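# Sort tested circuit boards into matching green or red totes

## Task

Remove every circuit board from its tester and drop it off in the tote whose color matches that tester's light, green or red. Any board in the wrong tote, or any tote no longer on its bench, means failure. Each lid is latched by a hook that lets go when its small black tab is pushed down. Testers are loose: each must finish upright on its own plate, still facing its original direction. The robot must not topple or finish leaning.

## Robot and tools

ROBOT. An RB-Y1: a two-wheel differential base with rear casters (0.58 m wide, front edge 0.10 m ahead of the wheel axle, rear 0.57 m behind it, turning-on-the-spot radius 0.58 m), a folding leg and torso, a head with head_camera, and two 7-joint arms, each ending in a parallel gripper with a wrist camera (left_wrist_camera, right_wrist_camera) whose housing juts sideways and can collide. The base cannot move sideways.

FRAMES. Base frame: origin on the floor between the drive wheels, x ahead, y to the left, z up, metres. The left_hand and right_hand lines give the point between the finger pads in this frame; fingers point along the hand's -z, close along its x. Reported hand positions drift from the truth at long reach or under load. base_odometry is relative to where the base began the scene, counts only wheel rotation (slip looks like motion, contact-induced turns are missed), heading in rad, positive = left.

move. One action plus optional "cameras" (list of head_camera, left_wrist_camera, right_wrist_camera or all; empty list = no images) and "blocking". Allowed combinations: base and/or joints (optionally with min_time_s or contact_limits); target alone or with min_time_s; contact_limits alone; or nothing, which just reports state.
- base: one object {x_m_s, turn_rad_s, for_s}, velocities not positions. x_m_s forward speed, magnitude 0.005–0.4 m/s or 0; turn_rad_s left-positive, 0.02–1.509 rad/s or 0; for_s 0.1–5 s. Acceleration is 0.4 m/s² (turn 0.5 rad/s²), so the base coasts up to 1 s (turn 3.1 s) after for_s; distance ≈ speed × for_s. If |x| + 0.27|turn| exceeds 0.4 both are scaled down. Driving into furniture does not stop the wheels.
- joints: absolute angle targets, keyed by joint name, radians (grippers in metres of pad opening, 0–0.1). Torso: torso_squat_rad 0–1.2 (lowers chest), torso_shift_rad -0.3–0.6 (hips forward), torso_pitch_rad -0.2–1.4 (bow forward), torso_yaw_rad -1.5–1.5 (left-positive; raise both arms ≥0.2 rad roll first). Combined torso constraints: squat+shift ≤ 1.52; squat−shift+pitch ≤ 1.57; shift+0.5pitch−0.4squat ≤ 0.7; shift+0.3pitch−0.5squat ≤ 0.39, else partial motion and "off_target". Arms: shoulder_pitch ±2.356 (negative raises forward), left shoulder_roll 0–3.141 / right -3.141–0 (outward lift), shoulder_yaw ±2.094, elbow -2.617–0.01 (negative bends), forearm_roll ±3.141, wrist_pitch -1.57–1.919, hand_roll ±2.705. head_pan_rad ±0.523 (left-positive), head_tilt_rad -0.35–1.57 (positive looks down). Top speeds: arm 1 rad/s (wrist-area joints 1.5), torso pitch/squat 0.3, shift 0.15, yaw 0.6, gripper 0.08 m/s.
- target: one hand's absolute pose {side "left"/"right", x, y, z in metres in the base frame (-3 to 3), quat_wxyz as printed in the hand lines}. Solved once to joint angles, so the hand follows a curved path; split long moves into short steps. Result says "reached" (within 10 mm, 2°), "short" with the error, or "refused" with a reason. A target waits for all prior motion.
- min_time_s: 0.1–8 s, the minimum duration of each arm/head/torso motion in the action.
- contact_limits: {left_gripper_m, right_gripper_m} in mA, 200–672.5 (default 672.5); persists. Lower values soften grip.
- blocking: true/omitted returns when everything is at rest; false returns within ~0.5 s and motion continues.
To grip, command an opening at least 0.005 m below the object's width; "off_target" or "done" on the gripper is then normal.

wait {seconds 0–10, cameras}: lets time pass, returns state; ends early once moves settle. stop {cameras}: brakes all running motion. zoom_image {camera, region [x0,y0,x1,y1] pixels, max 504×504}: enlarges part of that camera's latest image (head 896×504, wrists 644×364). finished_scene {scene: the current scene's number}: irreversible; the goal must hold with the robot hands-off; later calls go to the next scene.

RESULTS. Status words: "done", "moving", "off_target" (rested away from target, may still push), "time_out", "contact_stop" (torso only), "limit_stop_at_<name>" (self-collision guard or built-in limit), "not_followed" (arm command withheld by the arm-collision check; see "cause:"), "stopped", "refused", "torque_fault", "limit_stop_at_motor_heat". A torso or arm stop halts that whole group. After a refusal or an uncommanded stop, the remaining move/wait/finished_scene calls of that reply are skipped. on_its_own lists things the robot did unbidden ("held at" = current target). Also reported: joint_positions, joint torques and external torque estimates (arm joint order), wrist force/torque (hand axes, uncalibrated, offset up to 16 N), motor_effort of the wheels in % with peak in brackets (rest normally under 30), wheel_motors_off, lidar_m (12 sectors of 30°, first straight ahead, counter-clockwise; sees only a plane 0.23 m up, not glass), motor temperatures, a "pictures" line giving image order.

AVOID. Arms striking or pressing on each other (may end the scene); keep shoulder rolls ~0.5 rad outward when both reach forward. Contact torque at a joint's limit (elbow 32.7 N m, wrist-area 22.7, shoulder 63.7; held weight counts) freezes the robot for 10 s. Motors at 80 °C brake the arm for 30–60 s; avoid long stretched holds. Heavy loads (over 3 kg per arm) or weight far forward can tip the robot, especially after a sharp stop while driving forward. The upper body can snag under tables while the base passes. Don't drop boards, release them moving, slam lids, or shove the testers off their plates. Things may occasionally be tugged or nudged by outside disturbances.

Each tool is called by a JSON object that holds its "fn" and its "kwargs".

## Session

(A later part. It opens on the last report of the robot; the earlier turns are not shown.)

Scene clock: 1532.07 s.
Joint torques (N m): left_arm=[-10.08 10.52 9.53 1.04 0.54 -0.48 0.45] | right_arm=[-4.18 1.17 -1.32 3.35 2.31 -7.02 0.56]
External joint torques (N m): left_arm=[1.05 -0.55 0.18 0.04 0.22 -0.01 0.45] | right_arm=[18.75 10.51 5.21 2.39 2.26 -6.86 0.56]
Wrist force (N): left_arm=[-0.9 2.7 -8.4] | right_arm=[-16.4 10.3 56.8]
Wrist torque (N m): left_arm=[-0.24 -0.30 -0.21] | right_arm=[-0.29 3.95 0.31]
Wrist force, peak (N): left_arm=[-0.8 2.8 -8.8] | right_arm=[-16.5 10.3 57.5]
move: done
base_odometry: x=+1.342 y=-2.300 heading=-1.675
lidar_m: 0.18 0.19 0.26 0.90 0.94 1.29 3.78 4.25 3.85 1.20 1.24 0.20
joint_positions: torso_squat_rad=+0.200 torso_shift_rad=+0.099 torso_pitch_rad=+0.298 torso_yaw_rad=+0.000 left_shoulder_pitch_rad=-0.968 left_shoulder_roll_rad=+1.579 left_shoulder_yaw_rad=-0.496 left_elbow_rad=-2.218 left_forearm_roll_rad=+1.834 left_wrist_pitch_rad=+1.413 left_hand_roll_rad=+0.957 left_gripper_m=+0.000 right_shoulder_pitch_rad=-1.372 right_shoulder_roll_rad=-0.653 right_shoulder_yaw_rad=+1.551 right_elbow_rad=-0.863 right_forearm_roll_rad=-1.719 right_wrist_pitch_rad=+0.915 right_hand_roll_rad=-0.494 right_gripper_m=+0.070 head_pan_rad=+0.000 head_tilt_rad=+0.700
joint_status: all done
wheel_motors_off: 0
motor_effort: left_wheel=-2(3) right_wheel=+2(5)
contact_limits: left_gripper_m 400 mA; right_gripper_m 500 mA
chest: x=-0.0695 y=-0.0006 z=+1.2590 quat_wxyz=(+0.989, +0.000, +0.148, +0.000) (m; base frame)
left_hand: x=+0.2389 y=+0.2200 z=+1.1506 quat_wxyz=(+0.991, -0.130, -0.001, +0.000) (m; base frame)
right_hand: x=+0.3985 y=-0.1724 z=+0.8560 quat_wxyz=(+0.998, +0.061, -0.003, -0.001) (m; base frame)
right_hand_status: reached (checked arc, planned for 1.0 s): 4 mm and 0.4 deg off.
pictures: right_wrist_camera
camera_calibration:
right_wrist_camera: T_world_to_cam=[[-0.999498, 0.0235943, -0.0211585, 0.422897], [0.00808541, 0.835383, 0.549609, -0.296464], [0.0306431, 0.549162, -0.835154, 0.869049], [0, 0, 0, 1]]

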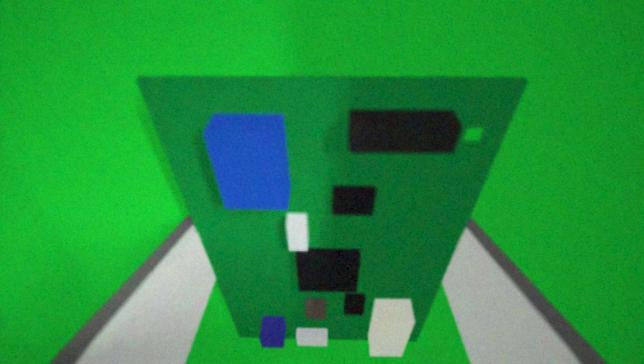

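On the floor (~70 N). Back off 2 mm, release.

{"fn": "move", "kwargs": {"target": {"side":"right","x":0.397,"y":-0.172,"z":0.857,"quat_wxyz":[0.998,0.061,0,0]}, "cameras": []}}

{"fn": "move", "kwargs": {"joints": {"right_gripper_m":0.086}, "cameras": ["right_wrist_camera"]}}

{"fn": "move", "kwargs": {"target": {"side":"right","x":0.397,"y":-0.172,"z":0.90,"quat_wxyz":[0.998,0.061,0,0]}, "min_time_s": 1, "cameras": ["right_wrist_camera"]}}

{"fn": "move", "kwargs": {"target": {"side":"right","x":0.385,"y":-0.175,"z":1.03,"quat_wxyz":[0.998,0.061,0,0]}, "min_time_s": 1.5, "cameras": []}}

{"fn": "move", "kwargs": {"target": {"side":"right","x":0.28,"y":-0.25,"z":1.12,"quat_wxyz":[0.998,0.061,0,0]}, "cameras": ["head_camera"]}}

Scene clock: 1540.20 s.
Joint torques (N m): left_arm=[-10.3 10.69 9.67 1.11 0.53 -0.45 0.4] | right_arm=[-13.14 -4.14 -3.07 1.53 0.73 -1.72 0.43]
External joint torques (N m): left_arm=[0.83 -0.39 0.32 0.12 0.21 0.03 0.4] | right_arm=[9.8 5.21 3.49 0.58 0.69 -1.59 0.43]
Wrist force (N): left_arm=[-0.8 2.5 -8.8] | right_arm=[0.0 10.5 10.7]
Wrist torque (N m): left_arm=[-0.19 -0.26 -0.21] | right_arm=[-0.09 1.69 0.46]
Wrist force, peak (N): left_arm=[-0.4 2.6 -9.1] | right_arm=[-16.6 10.3 57.3]
move: done
base_odometry: x=+1.342 y=-2.300 heading=-1.675
lidar_m: 0.19 0.19 0.26 0.89 0.94 1.28 3.78 4.25 3.85 1.21 1.23 0.20
joint_positions: torso_squat_rad=+0.200 torso_shift_rad=+0.100 torso_pitch_rad=+0.299 torso_yaw_rad=+0.000 left_shoulder_pitch_rad=-0.968 left_shoulder_roll_rad=+1.579 left_shoulder_yaw_rad=-0.496 left_elbow_rad=-2.218 left_forearm_roll_rad=+1.834 left_wrist_pitch_rad=+1.413 left_hand_roll_rad=+0.957 left_gripper_m=+0.000 right_shoulder_pitch_rad=-1.376 right_shoulder_roll_rad=-0.656 right_shoulder_yaw_rad=+1.550 right_elbow_rad=-0.867 right_forearm_roll_rad=-1.723 right_wrist_pitch_rad=+0.922 right_hand_roll_rad=-0.494 right_gripper_m=+0.070 head_pan_rad=+0.000 head_tilt_rad=+0.700
joint_status: all done
wheel_motors_off: 0
motor_effort: left_wheel=-2(6) right_wheel=+3(7)
contact_limits: left_gripper_m 400 mA; right_gripper_m 500 mA
chest: x=-0.0687 y=-0.0006 z=+1.2588 quat_wxyz=(+0.989, +0.000, +0.149, +0.000) (m; base frame)
left_hand: x=+0.2395 y=+0.2200 z=+1.1501 quat_wxyz=(+0.991, -0.130, +0.000, +0.000) (m; base frame)
right_hand: x=+0.3986 y=-0.1720 z=+0.8576 quat_wxyz=(+0.998, +0.061, -0.001, +0.000) (m; base frame)
right_hand_status: reached (checked arc, planned for 0.1 s): 2 mm and 0.1 deg off.
pictures: none

Scene clock: 1540.83 s.
Joint torques (N m): left_arm=[-9.99 10.39 9.55 0.97 0.44 -0.52 0.47] | right_arm=[-11.2 -3.92 -2.65 0.38 0.17 0.35 0.38]
External joint torques (N m): left_arm=[1.14 -0.69 0.2 -0.02 0.13 -0.05 0.47] | right_arm=[11.75 5.43 3.91 -0.57 0.12 0.5 0.38]
Wrist force (N): left_arm=[-0.9 2.6 -8.6] | right_arm=[9.1 12.2 9.6]
Wrist torque (N m): left_arm=[-0.21 -0.29 -0.22] | right_arm=[-0.13 1.68 0.45]
Wrist force, peak (N): left_arm=[-0.7 2.7 -8.8] | right_arm=[0.4 11.8 14.4]
move: done
base_odometry: x=+1.342 y=-2.300 heading=-1.675
lidar_m: 0.19 0.19 0.26 0.89 0.94 1.28 3.79 4.25 3.85 1.20 1.23 0.20
joint_positions: torso_squat_rad=+0.200 torso_shift_rad=+0.100 torso_pitch_rad=+0.299 torso_yaw_rad=+0.000 left_shoulder_pitch_rad=-0.968 left_shoulder_roll_rad=+1.579 left_shoulder_yaw_rad=-0.496 left_elbow_rad=-2.218 left_forearm_roll_rad=+1.834 left_wrist_pitch_rad=+1.413 left_hand_roll_rad=+0.957 left_gripper_m=+0.000 right_shoulder_pitch_rad=-1.376 right_shoulder_roll_rad=-0.656 right_shoulder_yaw_rad=+1.550 right_elbow_rad=-0.867 right_forearm_roll_rad=-1.723 right_wrist_pitch_rad=+0.922 right_hand_roll_rad=-0.494 right_gripper_m=+0.086 head_pan_rad=+0.000 head_tilt_rad=+0.700
joint_status: all done
wheel_motors_off: 0
motor_effort: left_wheel=-3(3) right_wheel=+2(4)
contact_limits: left_gripper_m 400 mA; right_gripper_m 500 mA
chest: x=-0.0686 y=-0.0006 z=+1.2588 quat_wxyz=(+0.989, +0.000, +0.149, +0.000) (m; base frame)
left_hand: x=+0.2396 y=+0.2200 z=+1.1501 quat_wxyz=(+0.991, -0.130, +0.000, +0.000) (m; base frame)
right_hand: x=+0.3990 y=-0.1719 z=+0.8577 quat_wxyz=(+0.998, +0.061, -0.001, +0.000) (m; base frame)
pictures: right_wrist_camera
camera_calibration:
right_wrist_camera: T_world_to_cam=[[-0.999603, 0.0228446, -0.0165134, 0.419433], [0.00998134, 0.83473, 0.550569, -0.299518], [0.0263618, 0.550185, -0.834627, 0.871612], [0, 0, 0, 1]]

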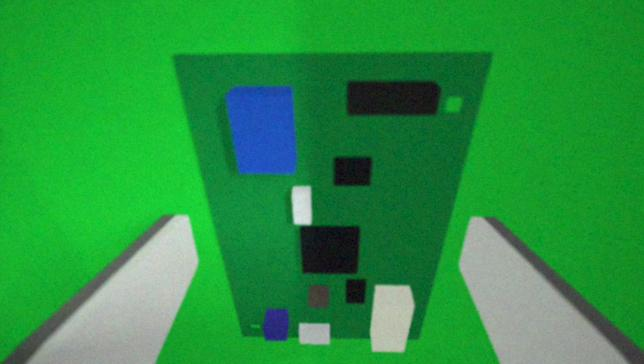

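Scene clock: 1542.17 s.
Joint torques (N m): left_arm=[-10.22 10.45 9.65 1.02 0.44 -0.48 0.35] | right_arm=[-21.83 -10.14 -6.29 0.31 0.09 0.04 -0.18]
External joint torques (N m): left_arm=[0.9 -0.64 0.3 0.04 0.12 -0.01 0.35] | right_arm=[1.09 -0.51 1.62 -0.5 0.05 0.2 -0.18]
Wrist force (N): left_arm=[-0.8 2.6 -8.5] | right_arm=[2.3 9.8 -12.5]
Wrist torque (N m): left_arm=[-0.21 -0.28 -0.22] | right_arm=[-0.01 0.85 0.51]
Wrist force, peak (N): left_arm=[-0.7 2.6 -8.9] | right_arm=[9.3 11.9 9.8]
move: done
base_odometry: x=+1.342 y=-2.300 heading=-1.675
lidar_m: 0.18 0.19 0.26 0.90 0.95 1.29 3.79 4.24 3.84 1.21 1.24 0.20
joint_positions: torso_squat_rad=+0.200 torso_shift_rad=+0.100 torso_pitch_rad=+0.300 torso_yaw_rad=+0.000 left_shoulder_pitch_rad=-0.968 left_shoulder_roll_rad=+1.579 left_shoulder_yaw_rad=-0.496 left_elbow_rad=-2.218 left_forearm_roll_rad=+1.834 left_wrist_pitch_rad=+1.413 left_hand_roll_rad=+0.957 left_gripper_m=+0.000 right_shoulder_pitch_rad=-1.447 right_shoulder_roll_rad=-0.778 right_shoulder_yaw_rad=+1.553 right_elbow_rad=-1.073 right_forearm_roll_rad=-1.705 right_wrist_pitch_rad=+0.971 right_hand_roll_rad=-0.604 right_gripper_m=+0.086 head_pan_rad=+0.000 head_tilt_rad=+0.700
joint_status: all done
wheel_motors_off: 0
motor_effort: left_wheel=-3(4) right_wheel=+2(5)
contact_limits: left_gripper_m 400 mA; right_gripper_m 500 mA
chest: x=-0.0682 y=-0.0007 z=+1.2588 quat_wxyz=(+0.989, +0.000, +0.149, +0.000) (m; base frame)
left_hand: x=+0.2399 y=+0.2200 z=+1.1498 quat_wxyz=(+0.991, -0.130, +0.000, +0.000) (m; base frame)
right_hand: x=+0.3971 y=-0.1717 z=+0.8995 quat_wxyz=(+0.998, +0.062, +0.002, +0.000) (m; base frame)
right_hand_status: reached (checked arc, planned for 1.0 s): 1 mm and 0.3 deg off.
pictures: right_wrist_camera
camera_calibration:
right_wrist_camera: T_world_to_cam=[[-0.999725, 0.0212851, -0.00985445, 0.411953], [0.0123292, 0.834275, 0.551211, -0.32424], [0.0199539, 0.550938, -0.834308, 0.908849], [0, 0, 0, 1]]

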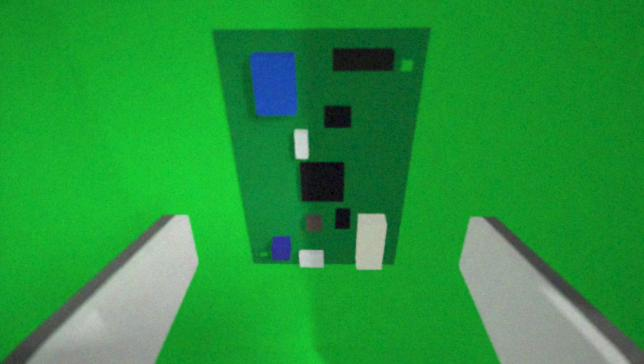

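Scene clock: 1544.00 s.
Joint torques (N m): left_arm=[-10.35 10.59 9.46 0.83 0.47 -0.52 0.41] | right_arm=[-20.85 -10.02 -10.36 0.7 -0.39 -0.11 -0.19]
External joint torques (N m): left_arm=[0.77 -0.5 0.11 -0.15 0.16 -0.05 0.42] | right_arm=[1.09 -0.94 -0.23 -0.45 -0.46 0.08 -0.19]
Wrist force (N): left_arm=[-0.6 2.7 -8.6] | right_arm=[2.5 10.2 -12.7]
Wrist torque (N m): left_arm=[-0.22 -0.25 -0.22] | right_arm=[-0.06 0.86 0.50]
Wrist force, peak (N): left_arm=[-1.0 2.7 -8.8] | right_arm=[2.1 9.8 -13.3]
move: done
base_odometry: x=+1.342 y=-2.300 heading=-1.675
lidar_m: 0.19 0.19 0.26 0.89 0.94 1.28 3.78 4.25 3.84 1.20 1.23 0.20
joint_positions: torso_squat_rad=+0.200 torso_shift_rad=+0.100 torso_pitch_rad=+0.300 torso_yaw_rad=+0.000 left_shoulder_pitch_rad=-0.968 left_shoulder_roll_rad=+1.579 left_shoulder_yaw_rad=-0.496 left_elbow_rad=-2.218 left_forearm_roll_rad=+1.834 left_wrist_pitch_rad=+1.413 left_hand_roll_rad=+0.957 left_gripper_m=+0.000 right_shoulder_pitch_rad=-1.653 right_shoulder_roll_rad=-1.052 right_shoulder_yaw_rad=+1.497 right_elbow_rad=-1.464 right_forearm_roll_rad=-1.744 right_wrist_pitch_rad=+1.162 right_hand_roll_rad=-0.782 right_gripper_m=+0.086 head_pan_rad=+0.000 head_tilt_rad=+0.700
joint_status: all done
wheel_motors_off: 0
motor_effort: left_wheel=-3(4) right_wheel=+3(5)
contact_limits: left_gripper_m 400 mA; right_gripper_m 500 mA
chest: x=-0.0682 y=-0.0007 z=+1.2588 quat_wxyz=(+0.989, +0.000, +0.149, +0.000) (m; base frame)
left_hand: x=+0.2399 y=+0.2200 z=+1.1498 quat_wxyz=(+0.991, -0.130, +0.000, +0.000) (m; base frame)
right_hand: x=+0.3853 y=-0.1749 z=+1.0292 quat_wxyz=(+0.998, +0.061, +0.001, +0.000) (m; base frame)
right_hand_status: reached (checked arc, planned for 1.5 s): 1 mm and 0.1 deg off.
pictures: none

Scene clock: 1545.30 s.
Joint torques (N m): left_arm=[-10.27 10.6 9.67 0.96 0.5 -0.47 0.39] | right_arm=[-14.05 -5.68 -10.36 1.55 -0.14 -0.31 -0.19]
External joint torques (N m): left_arm=[0.85 -0.49 0.32 -0.02 0.19 0 0.39] | right_arm=[0.27 1.16 -0.28 -0.36 -0.23 -0.11 -0.19]
Wrist force (N): left_arm=[-0.9 2.5 -8.4] | right_arm=[2.4 9.8 -12.9]
Wrist torque (N m): left_arm=[-0.22 -0.30 -0.22] | right_arm=[0.01 0.87 0.51]
Wrist force, peak (N): left_arm=[-0.6 2.7 -8.9] | right_arm=[2.6 10.3 -13.1]
move: done
base_odometry: x=+1.342 y=-2.300 heading=-1.675
lidar_m: 0.19 0.19 0.27 0.89 0.94 1.27 3.78 4.24 3.85 1.20 1.24 0.20
joint_positions: torso_squat_rad=+0.200 torso_shift_rad=+0.100 torso_pitch_rad=+0.300 torso_yaw_rad=+0.000 left_shoulder_pitch_rad=-0.968 left_shoulder_roll_rad=+1.579 left_shoulder_yaw_rad=-0.496 left_elbow_rad=-2.218 left_forearm_roll_rad=+1.834 left_wrist_pitch_rad=+1.413 left_hand_roll_rad=+0.957 left_gripper_m=+0.000 right_shoulder_pitch_rad=-1.728 right_shoulder_roll_rad=-1.599 right_shoulder_yaw_rad=+1.446 right_elbow_rad=-2.048 right_forearm_roll_rad=-1.833 right_wrist_pitch_rad=+1.242 right_hand_roll_rad=-0.851 right_gripper_m=+0.086 head_pan_rad=+0.000 head_tilt_rad=+0.700
joint_status: all done
wheel_motors_off: 0
motor_effort: left_wheel=-2(3) right_wheel=+2(3)
contact_limits: left_gripper_m 400 mA; right_gripper_m 500 mA
chest: x=-0.0682 y=-0.0007 z=+1.2587 quat_wxyz=(+0.989, +0.000, +0.149, +0.000) (m; base frame)
left_hand: x=+0.2399 y=+0.2200 z=+1.1498 quat_wxyz=(+0.991, -0.130, +0.000, +0.000) (m; base frame)
right_hand: x=+0.2801 y=-0.2501 z=+1.1198 quat_wxyz=(+0.998, +0.061, +0.000, +0.000) (m; base frame)
right_hand_status: reached (checked arc, planned for 0.9 s): 0 mm and 0.0 deg off.
pictures: head_camera
camera_calibration:
head_camera: T_world_to_cam=[[0.0329249, -0.998753, 0.0375204, -0.0570787], [-0.818648, -0.0484852, -0.572246, 0.894634], [0.573352, -0.0118748, -0.819223, 1.11455], [0, 0, 0, 1]]

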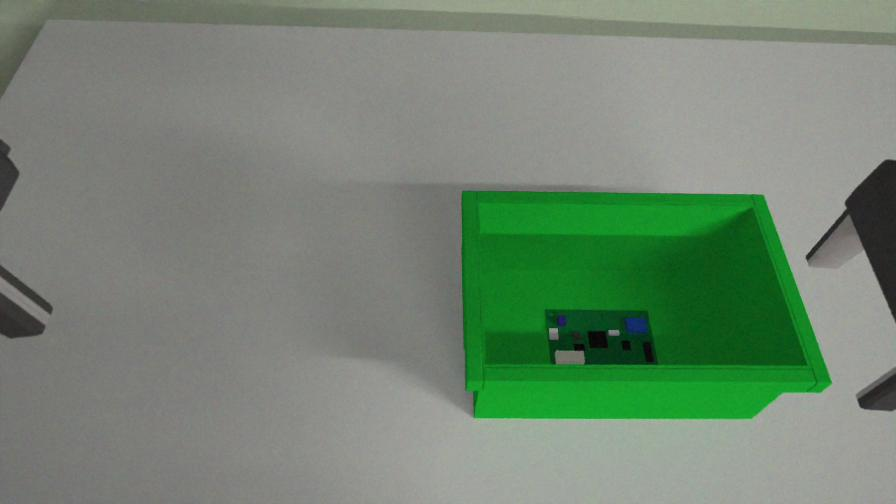

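{"fn": "finished_scene", "kwargs": {"scene": 1}}

The scene is finished: the task was done.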